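# Load the cartridge into the sealant gun

## Task

Put the cartridge into the sealant gun so its front end sits all the way forward in the cup of the front ring, with the nozzle sticking out through that ring. The plunger rod starts pulled back; push it in until the plunger disc touches the rear end of the cartridge (the trigger is functional and can be used). The loaded gun must end up resting on the table itself, not leaning on anything else. Then state that you are done.

## Robot and tools

Robot: two arms, left_arm and right_arm, each with a parallel two-finger gripper. Fingers point along the gripper's +z axis and close along its y axis. end_effector_position is the spot between the finger pads, roughly 1 cm back from the tips.

Frames: the scene frame has its origin at table-top height, midway between the nominal arm bases; +x points out over the table, +z up, and left_arm is on the +y side (this has nothing to do with image left/right). Real bases: left_arm at (+0.029, +0.348, +0.027) m, quat_wxyz (+1.000, 0, 0, -0.008); right_arm at (-0.015, -0.337, +0.001) m, quat_wxyz (+1.000, 0, 0, +0.004). Every hand pose, velocity, target and offset for an arm is expressed in that arm's own base frame; table objects are in the scene frame. Rotations are applied about the Hand target position. Printed positions and orientations may be wrong by a few cm, worse at long reach.

execute_actions(actions, cameras): actions is a list of actions; each action is a list of 1 to 15 rows, one row per 1/30 s step, and the final row is repeated until 15 steps are filled. Each row is a single list of 14 numbers in [-1, 1] covering both arms: left_arm dx, dy, dz, rx, ry, rz, opening, then right_arm in the same order. The six pose numbers are an offset from that arm's Hand target as it was when the action began (not from the previous row); scale 1.0 = 0.6 m or 180 degrees; rx, ry, rz form one rotation vector. Sending the same offset again moves further. Opening is absolute: +1 fully open (0.094 m), -1 closed. To leave an arm alone, send zeros for its six pose numbers and repeat its current opening (0 is itself a command). Images arrive only when actions is empty or cameras names them; ["all"] gives all, [] none.

move(target, speed, blend, opening_speed, grip_force, blocking, cameras): target is one 14-number row like above, or a list of up to 15 such rows; every row is an offset from the Hand targets at the move's start, not from the previous row. speed is path top speed in m/s (0.002 to 2.9, default 0.25; turning up to twice that in rad/s), one value or one per target. blend (m) rounds corners between list targets; 0 stops at each. opening_speed is the rate of opening change per second on the -1..+1 scale (at least 0.2); use it for gentle closing. grip_force is newtons per finger pad, 10 to 50, one value or one per arm; it persists, and low values close slowly. blocking=false returns after about 0.5 s while the move continues. Paths are straight, ignore obstacles and the other arm, and end together; a move is capped at 10 s. Grippers lag and drift more at higher speed. Do not route a path near an arm's own base, since the elbow may whip round. The result adds a "move:" line: done (within 10 mm and 2 degrees), off_target, moving, held, fault, plus limits such as paced (pose clipped) or held (steps withheld).

wait(seconds): 0 to 3600; sends nothing new, lets a running move continue. stop(): brakes the running move; braking needs some distance. zoom_image(camera, region): region [x0, y0, x1, y1] in pixels of that camera's latest image, at most 504 by 504. Cameras: cam_head_left, cam_head_right, cam_high, cam_low, cam_left_wrist, cam_right_wrist, all 672x504. finished_scene(scene): ends the current scene permanently; pass the current scene number.

Results: Hand target is the last commanded pose after clipping; the next offsets count from it. Grippers often stop short of it because of friction, weight or contact; check the real position and tilt after each move and send the remaining gap as an offset, or correct any tilt. The controller limits commanded orientation to 40 degrees from the measured one per step. grip_measured is the measured finger opening on the command scale; on a hard part under full squeeze it reads a bit below the part's width. Tool commands shows the current gripper commands. Joint velocities "within noise" means the arm is still. Joint torques are raw drive outputs with offsets and noise; numbers 1 to 3 wrap at ±28 N m. Joint limits (rad): waist -2.618..3.054, shoulder 0..3.142, elbow 0..3.142 (straight 2.901), wrist pitch and yaw -1.571..1.571, wrist roll -2.094..2.094. A MOTOR HOT line appears at 75 °C; at 90 °C that arm folds and stops for good. Holding loads, reaching far or pushing against something unreachable heats motors.

Avoid: dropping parts or letting go while they move, anything falling off the table (that fails the task), fast impacts with fixed or heavy objects, hard pushing, arms touching or pressing each other (including one gripper closing on the other's fingers), and strain on the wrist camera cables. An arm blocked by contact keeps pushing until commanded back past its gripper. Small objects may be nudged briefly by outside disturbances. Smooth, quick, low-effort motion is preferred.

Each tool is called in YAML: its name, and indented under it one key for each argument.

## Session

execute_actions:
  actions: []

Scene clock: 0.00 s.
left_arm: end_effector_position=(+0.3920, +0.0314, +0.0918) grip_measured=+1.000 end_effector_quat_wxyz=(+0.584, -0.086, +0.801, +0.101) | right_arm: end_effector_position=(+0.3985, +0.0024, +0.1058) grip_measured=+1.000 end_effector_quat_wxyz=(+0.602, +0.041, +0.796, +0.039)
Joint positions: left_arm=[-0.061 1.586 0.356 0.912 -0.323 -0.041 0.094] | right_arm=[0.001 1.54 0.356 0.909 -0.012 0.113 0.094]
Joint velocities: within noise
Joint torques (N m): no reading
Heat: left arm: 30 °C; right arm: 34 °C.
Hand target: left_arm +0.3955, +0.0313, +0.1000; +0.595, -0.087, +0.793, +0.100 | right_arm +0.4010, +0.0025, +0.1121; +0.610, +0.041, +0.791, +0.040
Tool commands: left_gripper/opening=+1.0 right_gripper/opening=+1.0

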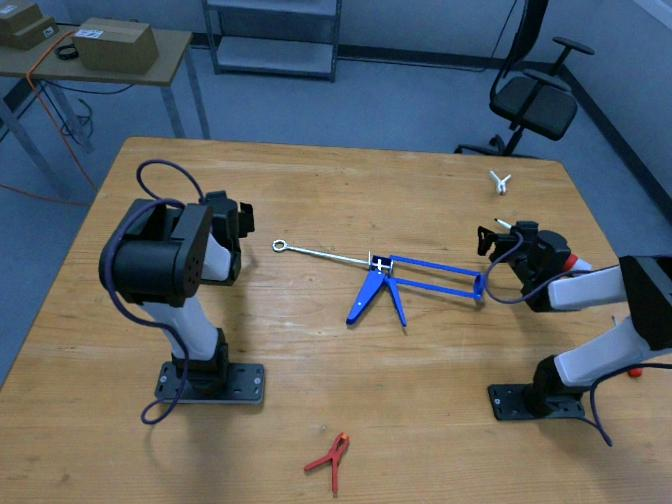

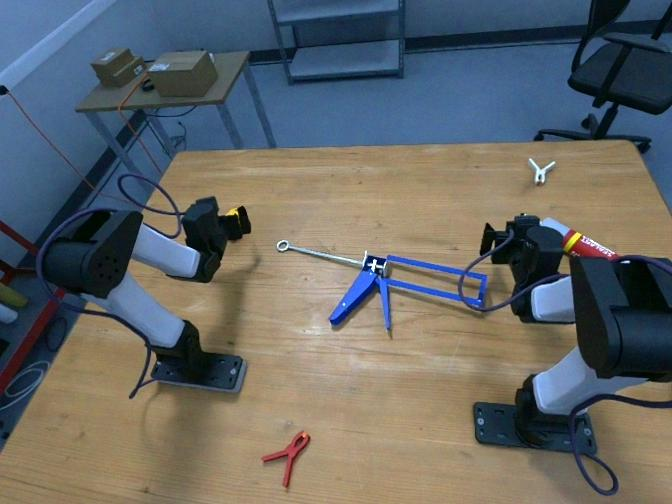

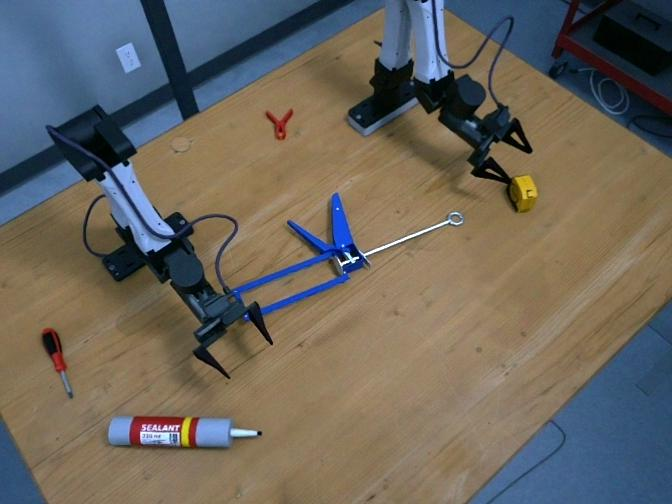

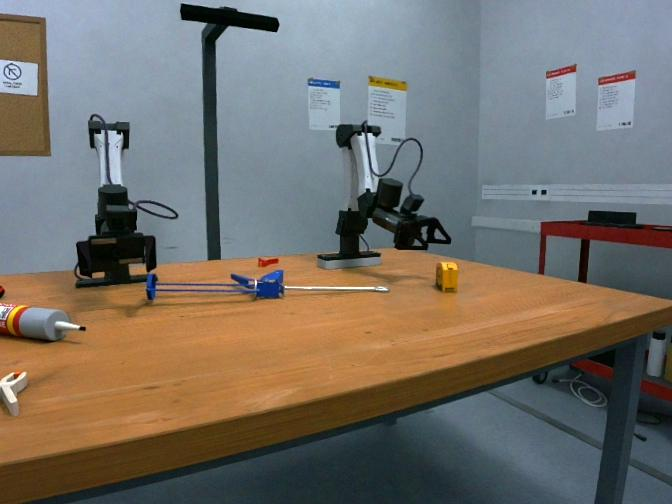

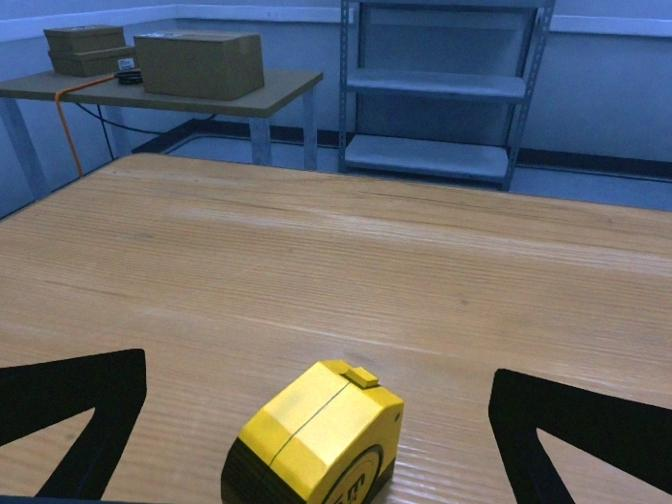

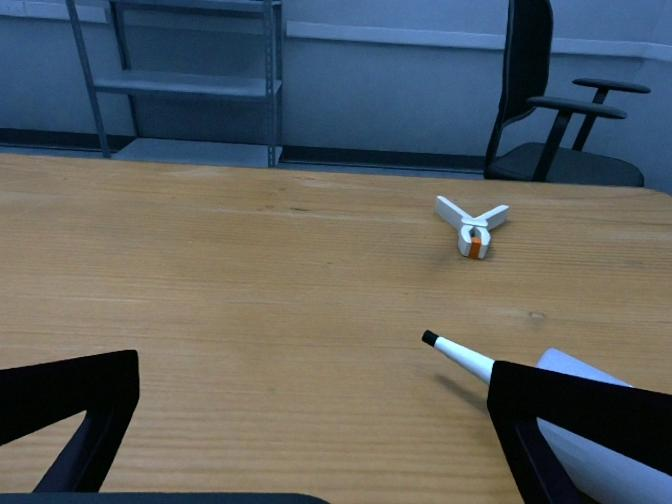

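zoom_image:
  camera: "cam_head_right"
  region: [260, 210, 500, 350]

zoom_image:
  camera: "cam_high"
  region: [90, 180, 480, 460]

zoom_image:
  camera: "cam_low"
  region: [0, 240, 460, 430]

Scaled by 2.100 from the camera's image (finer frame: 960x720).

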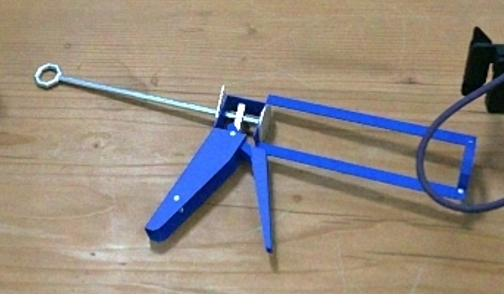

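Scaled by 1.292 from the camera's image (finer frame: 960x720).

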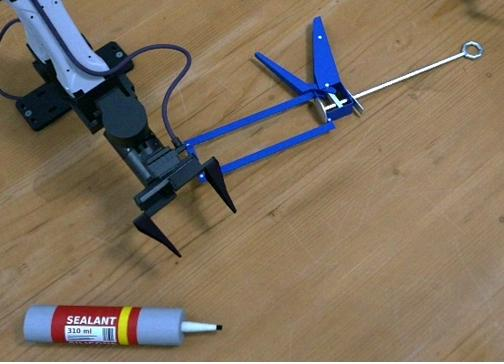

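Scaled by 1.096 from the camera's image (finer frame: 960x720).

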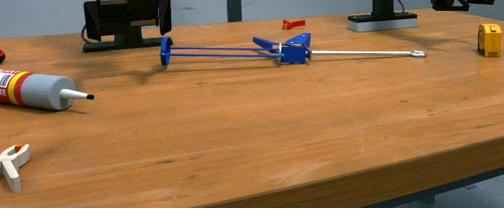

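move:
  target: [-0.076, -0.1355, 0.417, -0.0685, 0.4074, -0.0596, 1, -0.085, 0.329, 0.397, -0.0274, 0.4175, 0.028, 1]
  speed: 0.3
  cameras: ["all"]

Scene clock: 52.97 s.
left_arm: end_effector_position=(+0.3550, -0.0489, +0.3371) grip_measured=+1.000 end_effector_quat_wxyz=(+0.261, -0.001, +0.965, -0.031) | right_arm: end_effector_position=(+0.3470, +0.1973, +0.3513) grip_measured=+1.000 end_effector_quat_wxyz=(+0.266, -0.016, +0.955, +0.130)
Joint positions: left_arm=[-0.143 1.69 2.218 -1.568 -0.013 -0.142 0.094] | right_arm=[0.533 1.843 2.444 -1.571 0.035 0.487 0.094]
Joint torques (N m): left_arm=[0.72 -7.86 6.08 1.14 0.08 0.01] | right_arm=[-0.51 -6.56 7.28 1.3 -0.11 0.22]
Heat: left arm: 35 °C; right arm: 39 °C.
Hand target: left_arm +0.3499, -0.0501, +0.3502; +0.000, +0.000, +1.000, +0.000 | right_arm +0.3500, +0.1998, +0.3503; +0.000, +0.000, +1.000, +0.000
Off the commanded pose: left_arm 0.014 m, 31 deg | right_arm 0.004 m, 35 deg.
joint sent to its limit (left arm) — joint 4 (wrist pitch), lower limit. The joint targets are off in orientation, not in position.
joint sent to its limit (right arm) — joint 4 (wrist pitch), lower limit. The joint targets are off in orientation, not in position.
move: off_target (left_arm, right_arm)

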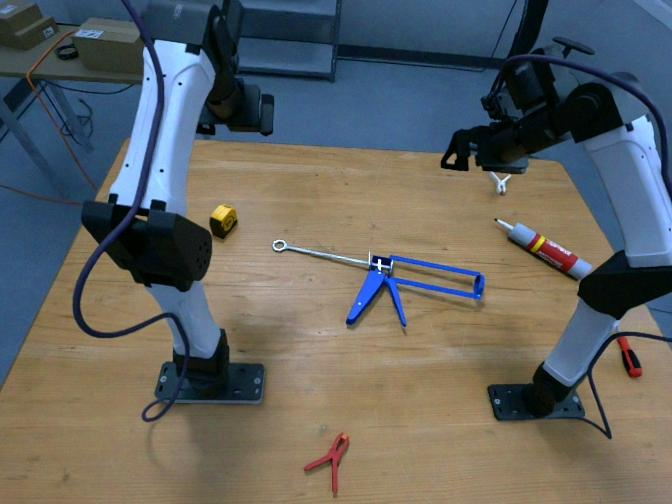

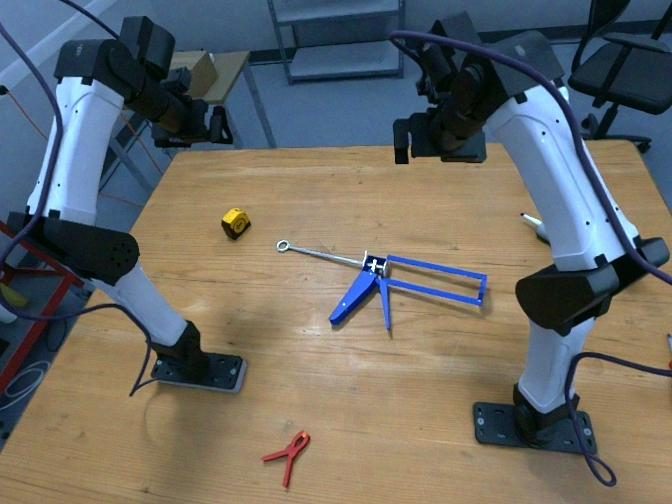

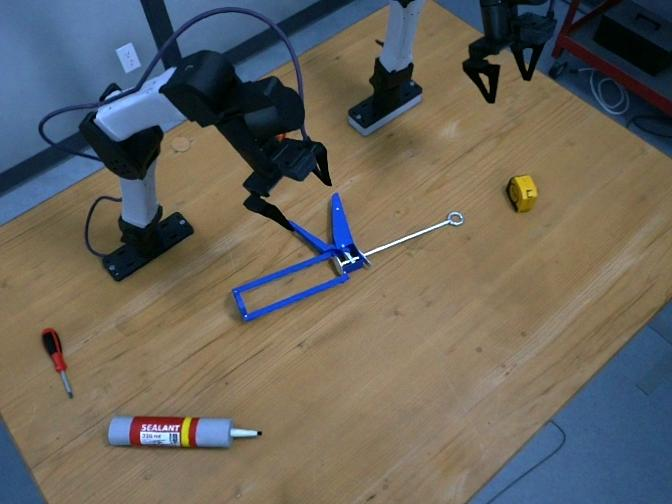

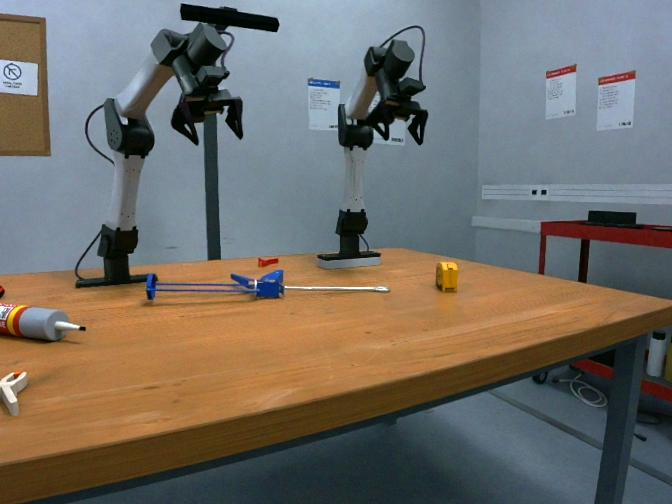

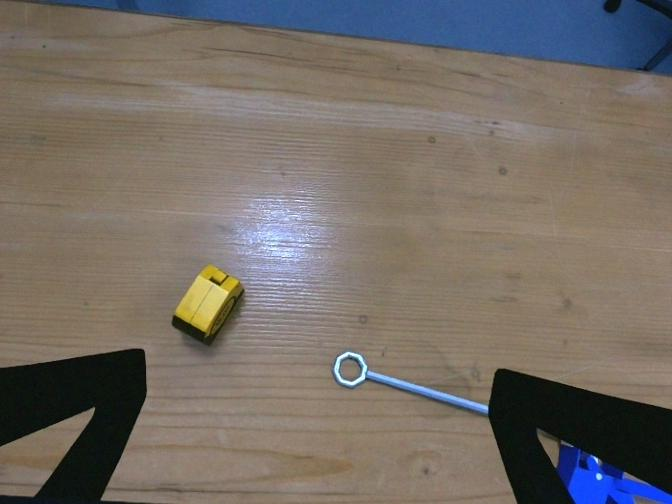

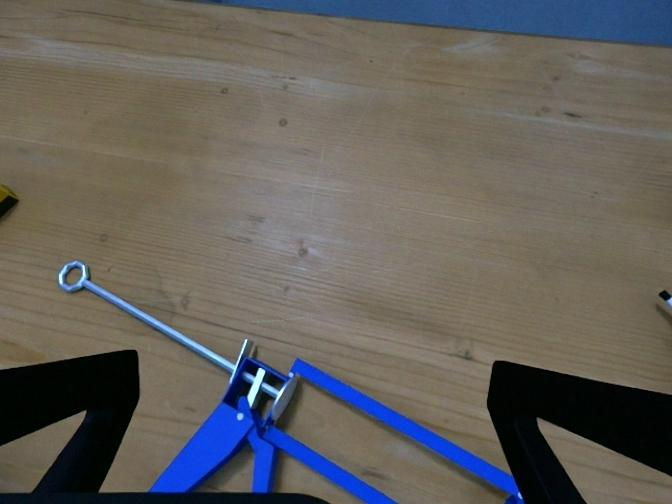

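zoom_image:
  camera: "cam_high"
  region: [220, 180, 480, 340]

zoom_image:
  camera: "cam_high"
  region: [220, 240, 370, 330]

zoom_image:
  camera: "cam_low"
  region: [130, 255, 400, 310]

zoom_image:
  camera: "cam_right_wrist"
  region: [140, 240, 500, 504]

Scaled by 1.938 from the camera's image (finer frame: 960x720).

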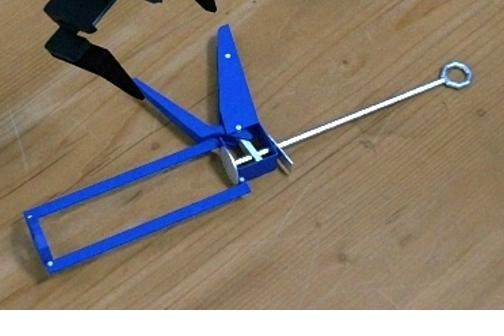

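Scaled by 3.360 from the camera's image (finer frame: 960x720).

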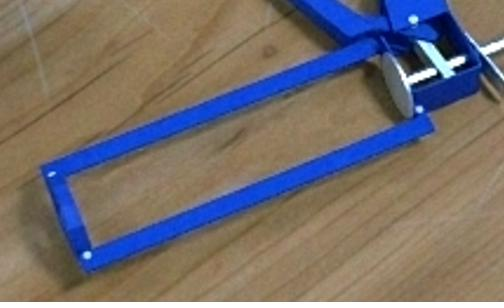

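Scaled by 1.867 from the camera's image (finer frame: 960x720).

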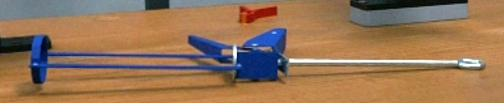

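Scaled by 1.400 from the camera's image (finer frame: 960x720).

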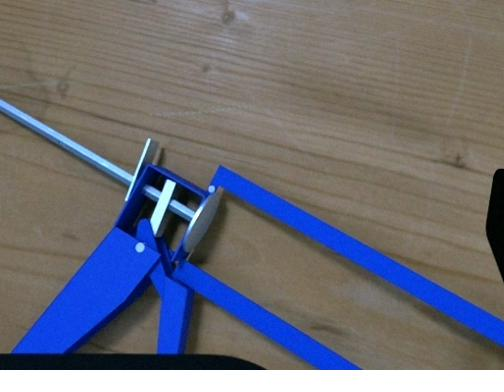

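move:
  target: [0.0833, -0.0835, -0.217, 0, 0, 0, 1, 0.1167, -0.1663, -0.2172, 0, 0, 0, 1]
  speed: 0.3
  cameras: ["cam_head_left", "cam_high", "cam_left_wrist", "cam_right_wrist"]

Scene clock: 84.63 s.
left_arm: end_effector_position=(+0.3976, -0.0961, +0.2145) grip_measured=+1.000 end_effector_quat_wxyz=(+0.095, +0.002, +0.995, -0.018) | right_arm: end_effector_position=(+0.4186, +0.1013, +0.2279) grip_measured=+1.000 end_effector_quat_wxyz=(+0.126, +0.007, +0.991, +0.037)
Joint positions: left_arm=[-0.241 2.011 2.202 -1.569 -0.01 -0.236 0.094] | right_arm=[0.233 2.066 2.328 -1.571 -0.012 0.249 0.094]
Joint torques (N m): left_arm=[0.36 -8.84 6.75 0.59 0.12 -0.1] | right_arm=[-0.06 -9.06 6.27 0.7 0.07 -0.05]
Heat: left arm: 33 °C; right arm: 37 °C.
Hand target: left_arm +0.3999, -0.1000, +0.2198; -0.001, -0.001, +1.000, +0.000 | right_arm +0.4201, +0.1001, +0.2199; +0.000, +0.000, +1.000, +0.000
Off the commanded pose: left_arm 0.007 m, 11 deg | right_arm 0.008 m, 15 deg.
joint sent to its limit (left arm) — joint 4 (wrist pitch), lower limit. The joint targets are off in orientation, not in position.
joint sent to its limit (right arm) — joint 4 (wrist pitch), lower limit. The joint targets are off in orientation, not in position.
move: off_target (left_arm, right_arm)

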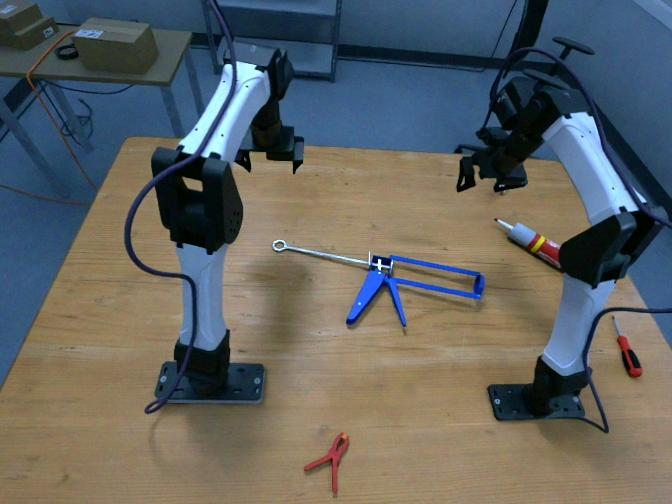

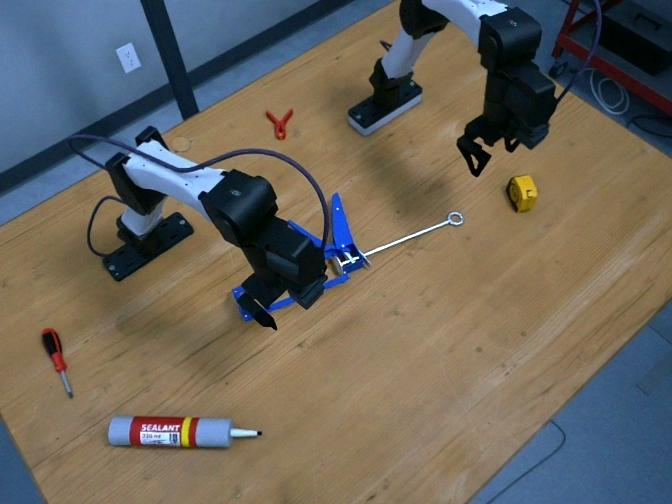

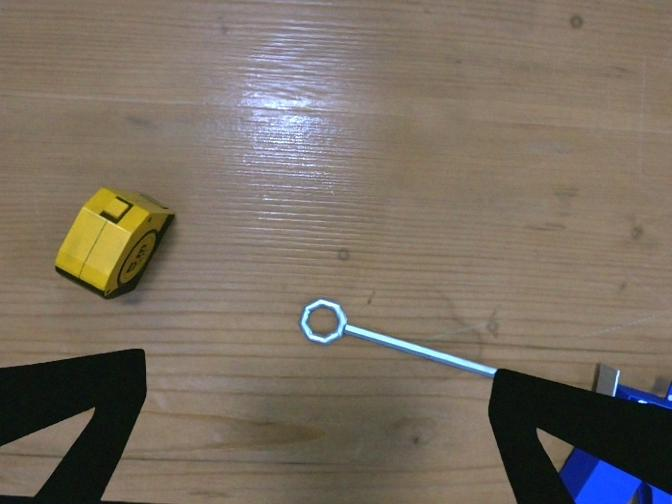

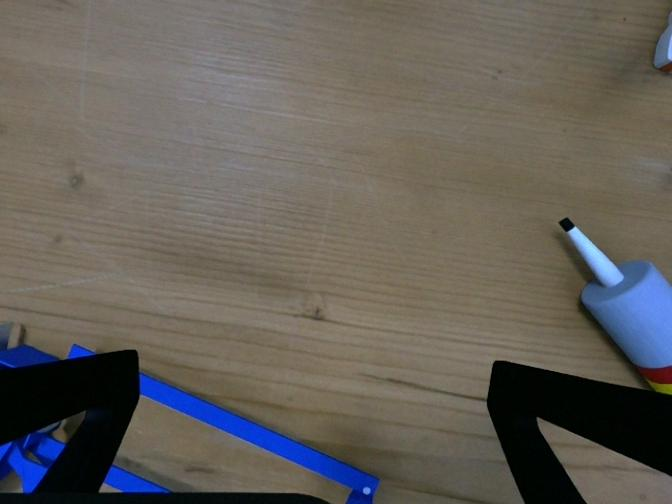

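move:
  target: [0, 0, 0, 0, 0, 0, 1, -0.15, 0, -0.133, 0, 0, 0, 1]
  speed: 0.3
  cameras: ["cam_high", "cam_right_wrist"]

Scene clock: 152.50 s.
left_arm: end_effector_position=(+0.3976, -0.0962, +0.2144) grip_measured=+1.000 end_effector_quat_wxyz=(+0.095, +0.002, +0.995, -0.018) | right_arm: end_effector_position=(+0.3296, +0.0996, +0.1306) grip_measured=+1.000 end_effector_quat_wxyz=(-0.022, -0.005, +1.000, -0.003)
Joint positions: left_arm=[-0.241 2.011 2.202 -1.569 -0.009 -0.236 0.094] | right_arm=[0.29 1.891 1.707 -1.43 -0.007 0.281 0.094]
Joint torques (N m): left_arm=[0.21 -8.91 7.06 0.54 0.08 -0.09] | right_arm=[0.28 -12.88 5.35 0.33 0.09 0.15]
Heat: left arm: 36 °C; right arm: 41 °C.
Hand target: left_arm +0.3999, -0.1000, +0.2198; -0.001, +0.000, +1.000, +0.000 | right_arm +0.3301, +0.1001, +0.1401; +0.000, +0.000, +1.000, +0.000
Off the commanded pose: left_arm 0.007 m, 11 deg | right_arm 0.010 m, 3 deg.
joint sent to its limit (left arm) — joint 4 (wrist pitch), lower limit. The joint targets are off in orientation, not in position.
move: off_target (right_arm)

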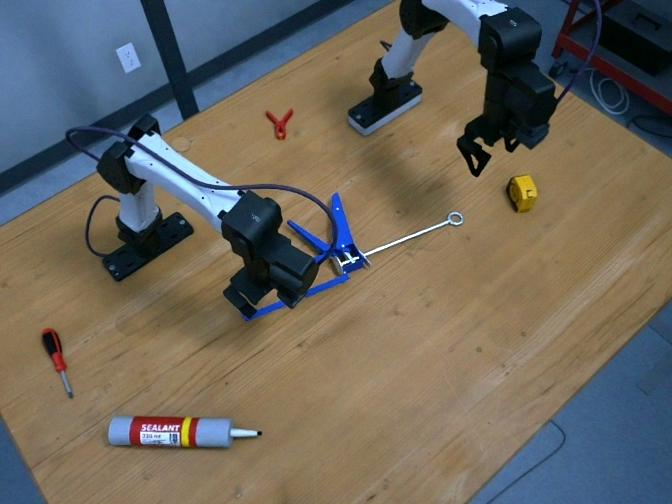

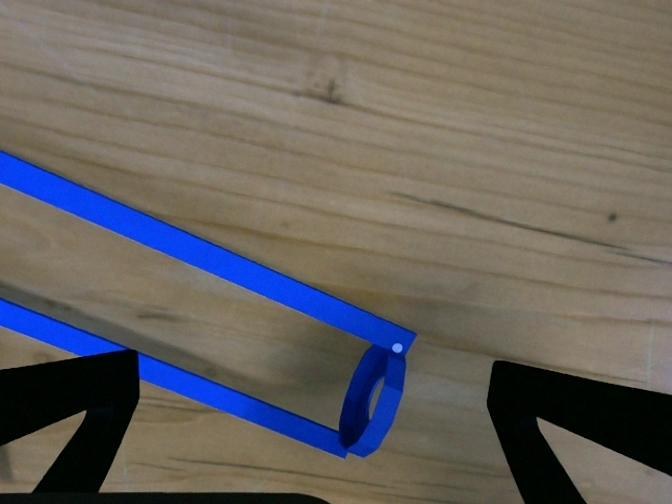

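zoom_image:
  camera: "cam_right_wrist"
  region: [300, 310, 450, 480]

Scaled by 2.965 from the camera's image (finer frame: 960x720).

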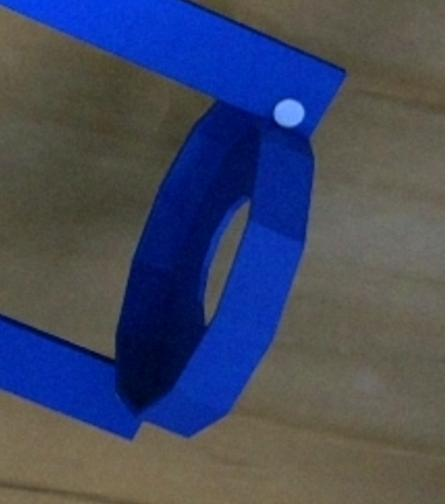

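move:
  target: [0, 0, 0, 0, 0, 0, 1, 0.0665, -0.4585, 0.03, 0, 0, -0.72, 1]
  speed: 0.3
  cameras: ["cam_high", "cam_right_wrist"]

Scene clock: 282.33 s.
left_arm: end_effector_position=(+0.3976, -0.0962, +0.2144) grip_measured=+1.000 end_effector_quat_wxyz=(+0.095, +0.002, +0.995, -0.018) | right_arm: end_effector_position=(+0.3690, -0.1718, +0.1617) grip_measured=+1.000 end_effector_quat_wxyz=(+0.015, +0.898, +0.440, +0.016)
Joint positions: left_arm=[-0.241 2.011 2.202 -1.569 -0.009 -0.236 0.094] | right_arm=[-0.439 2.101 2.135 -1.562 -0.007 1.792 0.094]
Joint velocities: left_arm=[0.046 0.007 0.022 -0.022 0.007 -0.022 0] | right_arm=[within noise]
Joint torques (N m): left_arm=[0.35 -8.96 6.74 0.53 0.09 -0.06] | right_arm=[-0.31 -8.9 8.53 0.1 0.14 0.3]
Heat: left arm: 38 °C; right arm: 50 °C.
Hand target: left_arm +0.3999, -0.1000, +0.2198; -0.001, +0.000, +1.000, +0.000 | right_arm +0.3701, -0.1750, +0.1582; +0.000, +0.905, +0.426, +0.000
Off the commanded pose: left_arm 0.007 m, 11 deg | right_arm 0.005 m, 3 deg.
joint sent to its limit (left arm) — joint 4 (wrist pitch), lower limit. The joint targets are off in orientation, not in position.
joint sent to its limit (right arm) — joint 4 (wrist pitch), lower limit. The joint targets still meet the commanded pose.
move: off_target (right_arm)

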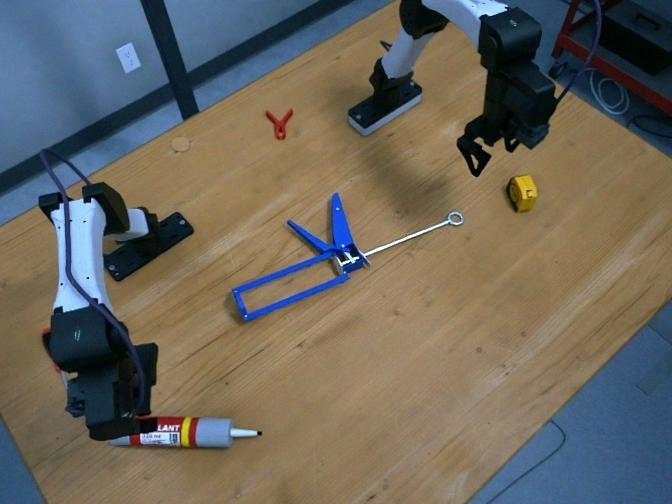

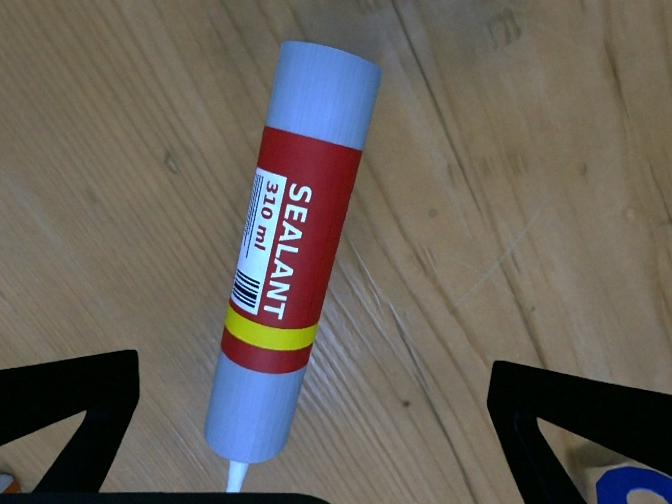

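move:
  target: [0, 0, 0, 0, 0, 0, 1, 0.0417, -0.01, -0.0633, 0, 0, -0.068, 1]
  speed: 0.2
  cameras: ["cam_right_wrist"]

Scene clock: 313.60 s.
left_arm: end_effector_position=(+0.3976, -0.0962, +0.2144) grip_measured=+1.000 end_effector_quat_wxyz=(+0.095, +0.002, +0.995, -0.018) | right_arm: end_effector_position=(+0.3883, -0.1808, +0.1256) grip_measured=+1.000 end_effector_quat_wxyz=(-0.002, +0.942, +0.335, +0.003)
Joint positions: left_arm=[-0.241 2.011 2.202 -1.569 -0.009 -0.236 0.094] | right_arm=[-0.439 2.225 2.187 -1.53 -0.007 2.02 0.094]
Joint torques (N m): left_arm=[0.23 -8.92 6.74 0.55 0.08 -0.11] | right_arm=[0.64 -9.63 8.57 0.18 0.13 0.27]
Heat: left arm: 38 °C; right arm: 46 °C.
Hand target: left_arm +0.3999, -0.1000, +0.2198; -0.001, +0.000, +1.000, +0.000 | right_arm +0.3951, -0.1810, +0.1202; +0.000, +0.945, +0.327, +0.000
Off the commanded pose: left_arm 0.007 m, 11 deg | right_arm 0.009 m, 1 deg.
joint sent to its limit (left arm) — joint 4 (wrist pitch), lower limit. The joint targets are off in orientation, not in position.
move: done

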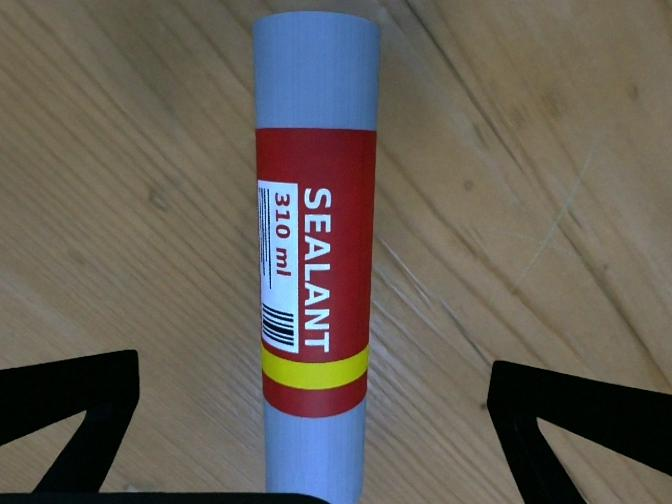

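move:
  target: [0, 0, 0, 0, 0, 0, 1, 0.0042, -0.0052, -0.0917, 0, 0, 0, 1]
  speed: 0.15
  cameras: ["cam_right_wrist", "cam_low"]

Scene clock: 349.27 s.
left_arm: end_effector_position=(+0.3976, -0.0962, +0.2144) grip_measured=+1.000 end_effector_quat_wxyz=(+0.095, +0.002, +0.995, -0.018) | right_arm: end_effector_position=(+0.3971, -0.1850, +0.0781) grip_measured=+1.000 end_effector_quat_wxyz=(+0.005, +0.942, +0.334, +0.010)
Joint positions: left_arm=[-0.241 2.011 2.202 -1.569 -0.009 -0.236 0.094] | right_arm=[-0.439 2.225 1.997 -1.321 -0.007 2.021 0.094]
Joint torques (N m): left_arm=[0.35 -8.94 6.82 0.57 0.09 -0.14] | right_arm=[0.31 -10.24 5.55 0.37 0.13 0.23]
Heat: left arm: 39 °C; right arm: 46 °C.
Hand target: left_arm +0.3999, -0.1000, +0.2198; -0.001, +0.000, +1.000, +0.000 | right_arm +0.3975, -0.1841, +0.0652; +0.000, +0.945, +0.327, +0.000
Off the commanded pose: left_arm 0.007 m, 11 deg | right_arm 0.013 m, 2 deg.
joint sent to its limit (left arm) — joint 4 (wrist pitch), lower limit. The joint targets are off in orientation, not in position.
move: off_target (right_arm)
Images, in order (width x height): cam_low 672x504, cam_right_wrist 672x504.

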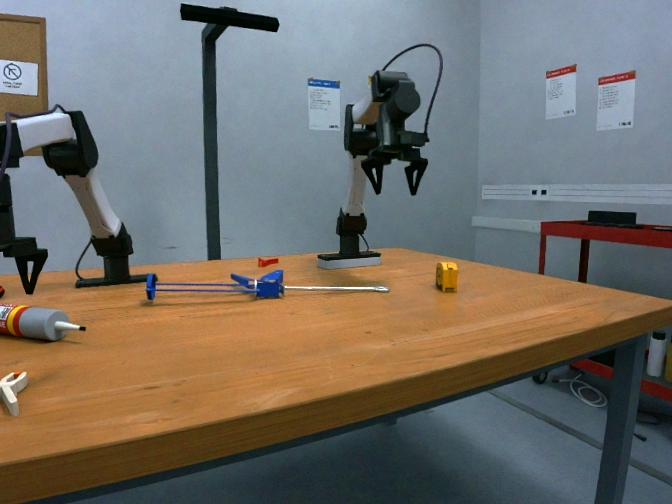

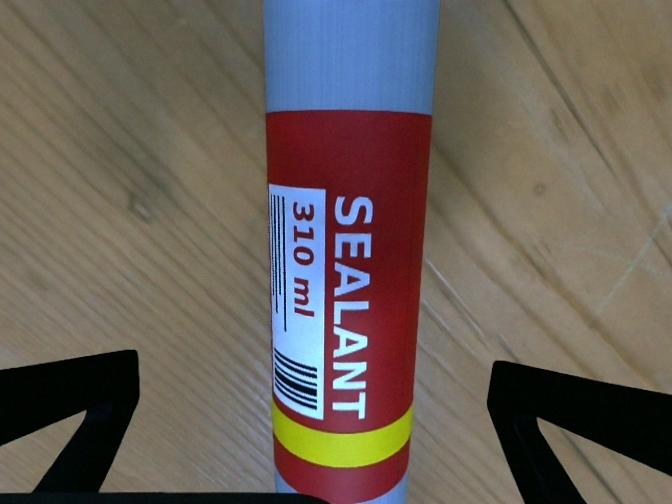

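move:
  target: [0, 0, 0, 0, 0, 0, 1, -0.0095, 0.0117, -0.035, 0, 0, 0, 1]
  speed: 0.15
  cameras: ["cam_right_wrist"]

Scene clock: 368.40 s.
left_arm: end_effector_position=(+0.3976, -0.0962, +0.2144) grip_measured=+1.000 end_effector_quat_wxyz=(+0.095, +0.002, +0.995, -0.018) | right_arm: end_effector_position=(+0.3909, -0.1785, +0.0456) grip_measured=+1.000 end_effector_quat_wxyz=(-0.004, +0.943, +0.333, +0.000)
Joint positions: left_arm=[-0.241 2.011 2.202 -1.569 -0.009 -0.236 0.094] | right_arm=[-0.431 2.225 1.868 -1.219 -0.007 2.032 0.094]
Joint torques (N m): left_arm=[0.31 -8.87 6.84 0.56 0.11 -0.11] | right_arm=[0.43 -12.62 5.29 0.26 0.13 0.22]
Heat: left arm: 39 °C; right arm: 47 °C.
Hand target: left_arm +0.3999, -0.1000, +0.2198; -0.001, +0.000, +1.000, +0.000 | right_arm +0.3920, -0.1771, +0.0442; +0.000, +0.945, +0.327, +0.000
Off the commanded pose: left_arm 0.007 m, 11 deg | right_arm 0.002 m, 1 deg.
joint sent to its limit (left arm) — joint 4 (wrist pitch), lower limit. The joint targets are off in orientation, not in position.
move: done

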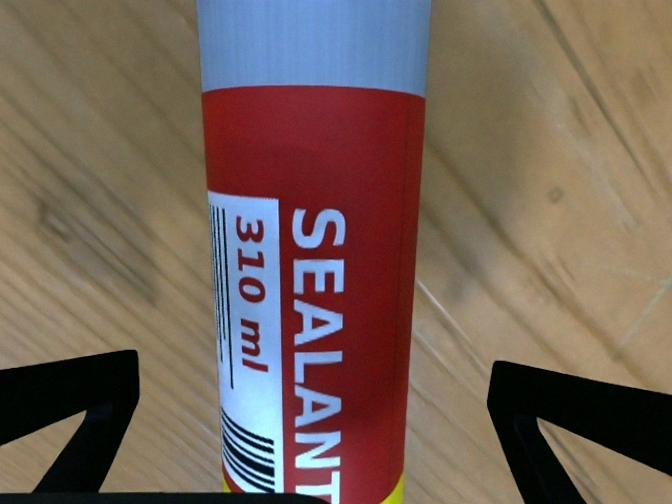

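move:
  target:
    - [0, 0, 0, 0, 0, 0, 1, 0, 0, -0.0245, 0, 0, 0, 1]
    - [0, 0, 0, 0, 0, 0, 1, 0, 0, -0.0245, 0, 0, 0, 0.0]
  speed: 0.1
  grip_force: 40
  cameras: ["cam_right_wrist"]

Scene clock: 380.60 s.
left_arm: end_effector_position=(+0.3976, -0.0962, +0.2144) grip_measured=+1.000 end_effector_quat_wxyz=(+0.095, +0.002, +0.995, -0.018) | right_arm: end_effector_position=(+0.3918, -0.1789, +0.0346) grip_measured=+0.025 end_effector_quat_wxyz=(-0.001, +0.943, +0.333, +0.004)
Joint positions: left_arm=[-0.241 2.011 2.202 -1.569 -0.009 -0.236 0.094] | right_arm=[-0.431 2.225 1.823 -1.165 -0.007 2.032 0.048]
Joint torques (N m): left_arm=[0.38 -8.8 6.76 0.58 0.11 -0.14] | right_arm=[0.43 -11.78 5.35 0.31 0.13 0.22]
Heat: left arm: 39 °C; right arm: 49 °C.
Hand target: left_arm +0.3999, -0.1000, +0.2198; -0.001, +0.000, +1.000, +0.000 | right_arm +0.3919, -0.1771, +0.0295; +0.000, +0.945, +0.327, +0.000
Off the commanded pose: left_arm 0.007 m, 11 deg | right_arm 0.005 m, 1 deg.
joint sent to its limit (left arm) — joint 4 (wrist pitch), lower limit. The joint targets are off in orientation, not in position.
grip_force (N): 40, 40
move: done

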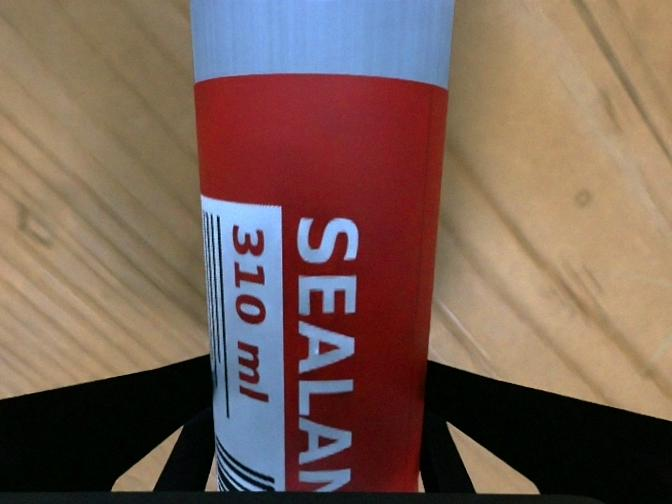

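move:
  target: [0, 0, 0, 0, 0, 0, 1, 0, 0, 0.10, 0, 0, 0, 0.0]
  speed: 0.1
  cameras: ["cam_right_wrist", "cam_high", "cam_low"]

Scene clock: 390.53 s.
left_arm: end_effector_position=(+0.3976, -0.0962, +0.2144) grip_measured=+1.000 end_effector_quat_wxyz=(+0.095, +0.002, +0.995, -0.018) | right_arm: end_effector_position=(+0.3860, -0.1762, +0.0730) grip_measured=+0.024 end_effector_quat_wxyz=(-0.014, +0.943, +0.333, -0.010)
Joint positions: left_arm=[-0.241 2.011 2.202 -1.569 -0.009 -0.236 0.094] | right_arm=[-0.431 2.225 1.976 -1.357 -0.007 2.032 0.048]
Joint torques (N m): left_arm=[0.38 -8.96 6.79 0.55 0.09 -0.07] | right_arm=[0.43 -13.6 9.83 -0.15 0.12 0.22]
Heat: left arm: 39 °C; right arm: 50 °C.
Hand target: left_arm +0.3999, -0.1000, +0.2198; -0.001, +0.000, +1.000, +0.000 | right_arm +0.3919, -0.1771, +0.0895; +0.000, +0.945, +0.327, +0.000
Off the commanded pose: left_arm 0.007 m, 11 deg | right_arm 0.018 m, 2 deg.
joint sent to its limit (left arm) — joint 4 (wrist pitch), lower limit. The joint targets are off in orientation, not in position.
grip_force (N): 40, 40
move: off_target (right_arm)
Images, in order (width x height): cam_high 672x504, cam_low 672x504, cam_right_wrist 672x504.

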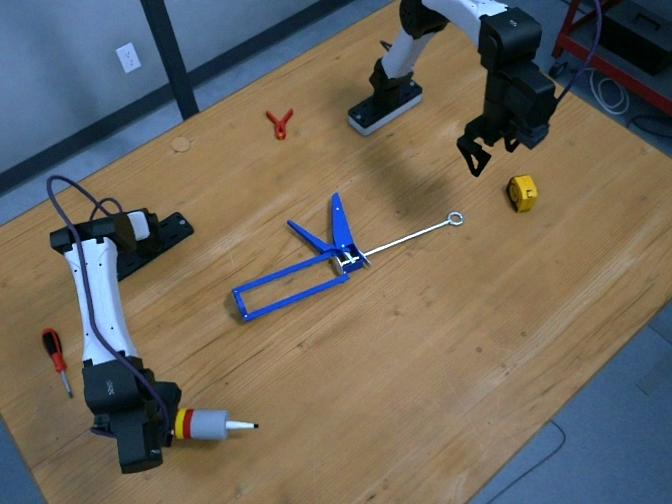

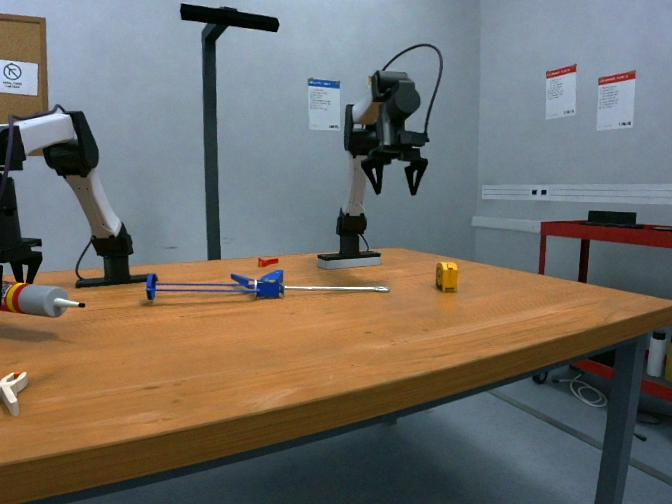

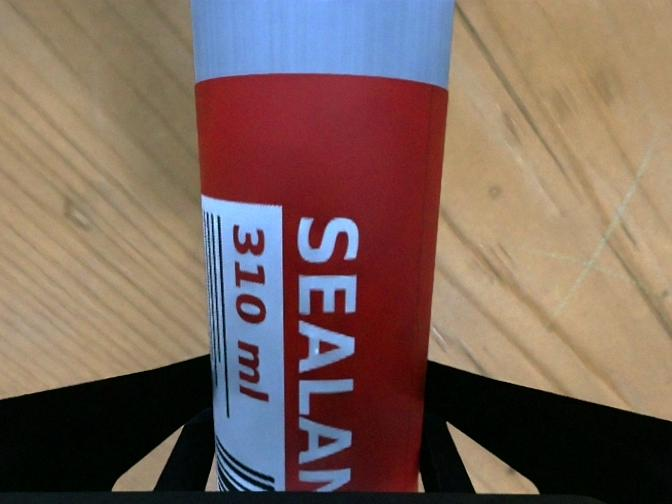

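move:
  target:
    - [0, 0, 0, 0, 0, 0, 1, 0, 0, -0.103, 0, 0, 0, 0.0]
    - [0, 0, 0, 0, 0, 0, 1, 0, 0, -0.103, 0, 0, 0, 1]
    - [0, 0, 0, 0, 0, 0, 1, -0.0258, -0.021, -0.088, 0, 0, 0, 1]
  speed: 0.1
  cameras: ["cam_right_wrist"]

Scene clock: 435.13 s.
left_arm: end_effector_position=(+0.3976, -0.0962, +0.2144) grip_measured=+1.000 end_effector_quat_wxyz=(+0.095, +0.002, +0.995, -0.018) | right_arm: end_effector_position=(+0.3769, -0.1876, +0.0252) grip_measured=+0.998 end_effector_quat_wxyz=(-0.012, +0.946, +0.324, -0.007)
Joint positions: left_arm=[-0.241 2.011 2.202 -1.569 -0.009 -0.236 0.094] | right_arm=[-0.465 2.225 1.785 -1.159 -0.007 2.017 0.094]
Joint torques (N m): left_arm=[0.28 -8.87 6.89 0.58 0.06 -0.07] | right_arm=[-0.25 -15.27 5.26 0.14 0.14 0.01]
Heat: left arm: 40 °C; right arm: 56 °C.
Hand target: left_arm +0.3999, -0.1000, +0.2198; -0.001, +0.000, +1.000, +0.000 | right_arm +0.3764, -0.1898, +0.0368; +0.000, +0.945, +0.327, +0.000
Off the commanded pose: left_arm 0.007 m, 11 deg | right_arm 0.012 m, 2 deg.
joint sent to its limit (left arm) — joint 4 (wrist pitch), lower limit. The joint targets are off in orientation, not in position.
grip_force (N): 40, 40
move: off_target (right_arm)

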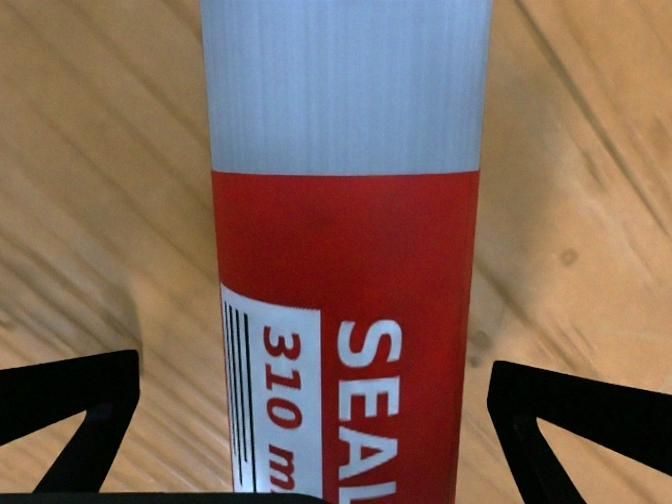

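move:
  target:
    - [0, 0, 0, 0, 0, 0, 1, -0.0083, 0.0108, 0.0203, 0, 0, 0, 1]
    - [0, 0, 0, 0, 0, 0, 1, -0.0083, 0.0108, 0.0203, 0, 0, 0, 0.0]
  speed: 0.1
  grip_force: 50
  cameras: ["cam_right_wrist"]

Scene clock: 451.13 s.
left_arm: end_effector_position=(+0.3976, -0.0962, +0.2144) grip_measured=+1.000 end_effector_quat_wxyz=(+0.095, +0.002, +0.995, -0.018) | right_arm: end_effector_position=(+0.3724, -0.1852, +0.0318) grip_measured=+0.021 end_effector_quat_wxyz=(-0.013, +0.946, +0.324, -0.007)
Joint positions: left_arm=[-0.241 2.011 2.202 -1.569 -0.009 -0.236 0.094] | right_arm=[-0.465 2.199 1.77 -1.17 -0.008 2.016 0.048]
Joint torques (N m): left_arm=[0.32 -8.85 6.68 0.57 0.05 -0.14] | right_arm=[0.42 -16.21 5.42 -0.01 0.14 0.06]
Heat: left arm: 40 °C; right arm: 59 °C.
Hand target: left_arm +0.3999, -0.1000, +0.2198; -0.001, +0.000, +1.000, +0.000 | right_arm +0.3714, -0.1832, +0.0488; +0.000, +0.945, +0.327, +0.000
Off the commanded pose: left_arm 0.007 m, 11 deg | right_arm 0.017 m, 2 deg.
joint sent to its limit (left arm) — joint 4 (wrist pitch), lower limit. The joint targets are off in orientation, not in position.
move: off_target (right_arm); target 2's new opening was sent with right_arm's hand 0.017 m and 1 deg from that target

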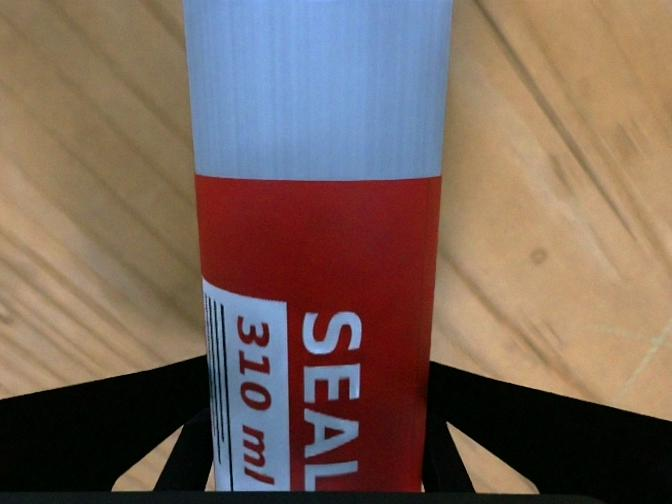

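move:
  target:
    - [0, 0, 0, 0, 0, 0, 1, 0, 0, 0, 0, 0, 0, 1]
    - [0, 0, 0, 0, 0, 0, 1, 0, 0, 0.035, 0, 0, 0, 1]
    - [0, 0, 0, 0, 0, 0, 1, 0, 0, -0.022, 0, 0, 0, 1]
  speed: 0.1
  cameras: ["cam_right_wrist"]

Scene clock: 463.90 s.
left_arm: end_effector_position=(+0.3976, -0.0962, +0.2144) grip_measured=+1.000 end_effector_quat_wxyz=(+0.095, +0.002, +0.995, -0.018) | right_arm: end_effector_position=(+0.3691, -0.1835, +0.0295) grip_measured=+0.998 end_effector_quat_wxyz=(-0.012, +0.946, +0.324, -0.006)
Joint positions: left_arm=[-0.241 2.011 2.202 -1.569 -0.009 -0.236 0.094] | right_arm=[-0.465 2.183 1.735 -1.148 -0.008 2.016 0.094]
Joint torques (N m): left_arm=[0.32 -9.01 6.82 0.53 0.06 -0.11] | right_arm=[0.42 -13.82 5.23 0.29 0.13 0.06]
Heat: left arm: 40 °C; right arm: 59 °C.
Hand target: left_arm +0.3999, -0.1000, +0.2198; -0.001, +0.000, +1.000, +0.000 | right_arm +0.3714, -0.1832, +0.0356; +0.000, +0.945, +0.327, +0.000
Off the commanded pose: left_arm 0.007 m, 11 deg | right_arm 0.007 m, 2 deg.
joint sent to its limit (left arm) — joint 4 (wrist pitch), lower limit. The joint targets are off in orientation, not in position.
move: done

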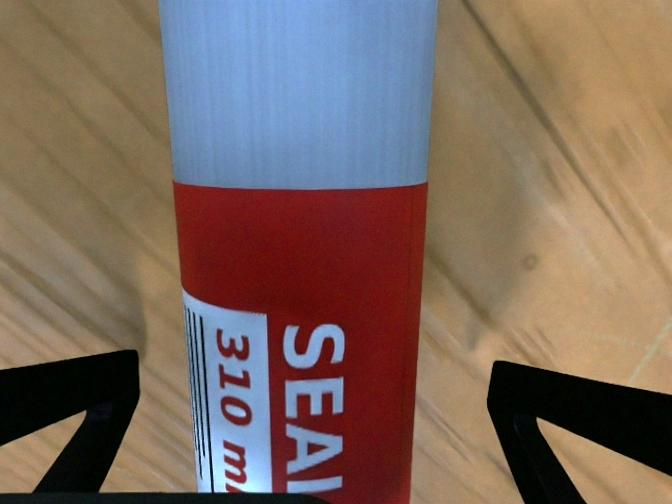

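move:
  target: [0, 0, 0, 0, 0, 0, 1, 0.003, -0.004, 0.022, 0, 0, 0, 1]
  speed: 0.1

Scene clock: 470.47 s.
left_arm: end_effector_position=(+0.3976, -0.0962, +0.2144) grip_measured=+1.000 end_effector_quat_wxyz=(+0.095, +0.002, +0.995, -0.018) | right_arm: end_effector_position=(+0.3676, -0.1828, +0.0333) grip_measured=+0.998 end_effector_quat_wxyz=(-0.015, +0.946, +0.324, -0.010)
Joint positions: left_arm=[-0.241 2.011 2.202 -1.569 -0.009 -0.236 0.094] | right_arm=[-0.465 2.183 1.75 -1.173 -0.008 2.016 0.094]
Joint torques (N m): left_arm=[0.38 -8.99 6.93 0.53 0.09 -0.09] | right_arm=[0.16 -13.78 8.5 -0.04 0.14 0.03]
Heat: left arm: 40 °C; right arm: 60 °C.
Hand target: left_arm +0.3999, -0.1000, +0.2198; -0.001, +0.000, +1.000, +0.000 | right_arm +0.3732, -0.1856, +0.0488; +0.000, +0.945, +0.327, +0.000
Off the commanded pose: left_arm 0.007 m, 11 deg | right_arm 0.017 m, 2 deg.
joint sent to its limit (left arm) — joint 4 (wrist pitch), lower limit. The joint targets are off in orientation, not in position.
move: off_target (right_arm)

move:
  target: [0, 0, 0, 0, 0, 0, 1, 0.0, 0, 0.02, 0, 0, 0, 1]
  speed: 0.1

Scene clock: 474.23 s.
left_arm: end_effector_position=(+0.3976, -0.0962, +0.2144) grip_measured=+1.000 end_effector_quat_wxyz=(+0.095, +0.002, +0.995, -0.018) | right_arm: end_effector_position=(+0.3676, -0.1828, +0.0426) grip_measured=+0.998 end_effector_quat_wxyz=(-0.018, +0.946, +0.324, -0.012)
Joint positions: left_arm=[-0.241 2.011 2.202 -1.569 -0.009 -0.236 0.094] | right_arm=[-0.465 2.183 1.787 -1.217 -0.008 2.016 0.094]
Joint torques (N m): left_arm=[0.46 -8.99 6.9 0.52 0.08 -0.15] | right_arm=[0.16 -14.32 8.55 -0.07 0.14 0.03]
Heat: left arm: 40 °C; right arm: 61 °C.
Hand target: left_arm +0.3999, -0.1000, +0.2198; -0.001, +0.000, +1.000, +0.000 | right_arm +0.3732, -0.1856, +0.0608; +0.000, +0.945, +0.327, +0.000
Off the commanded pose: left_arm 0.007 m, 11 deg | right_arm 0.019 m, 2 deg.
joint sent to its limit (left arm) — joint 4 (wrist pitch), lower limit. The joint targets are off in orientation, not in position.
move: off_target (right_arm)

move:
  target: [0, 0, 0, 0, 0, 0, 1, 0.003, 0, -0.027, 0, 0, 0, 1]
  speed: 0.1
  cameras: ["cam_right_wrist"]

Scene clock: 478.27 s.
left_arm: end_effector_position=(+0.3976, -0.0962, +0.2144) grip_measured=+1.000 end_effector_quat_wxyz=(+0.095, +0.002, +0.995, -0.018) | right_arm: end_effector_position=(+0.3733, -0.1856, +0.0424) grip_measured=+0.998 end_effector_quat_wxyz=(-0.008, +0.946, +0.324, -0.003)
Joint positions: left_arm=[-0.241 2.011 2.202 -1.569 -0.009 -0.236 0.094] | right_arm=[-0.465 2.183 1.787 -1.191 -0.008 2.016 0.094]
Joint torques (N m): left_arm=[0.24 -8.94 6.72 0.53 0.09 -0.09] | right_arm=[0.31 -12.93 5.44 0.29 0.14 0.04]
Heat: left arm: 40 °C; right arm: 61 °C.
Hand target: left_arm +0.3999, -0.1000, +0.2198; -0.001, +0.000, +1.000, +0.000 | right_arm +0.3750, -0.1856, +0.0446; +0.000, +0.945, +0.327, +0.000
Off the commanded pose: left_arm 0.007 m, 11 deg | right_arm 0.003 m, 1 deg.
joint sent to its limit (left arm) — joint 4 (wrist pitch), lower limit. The joint targets are off in orientation, not in position.
move: done

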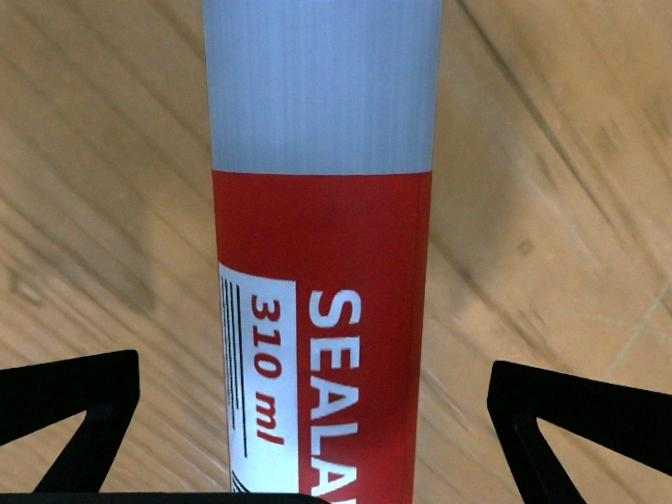

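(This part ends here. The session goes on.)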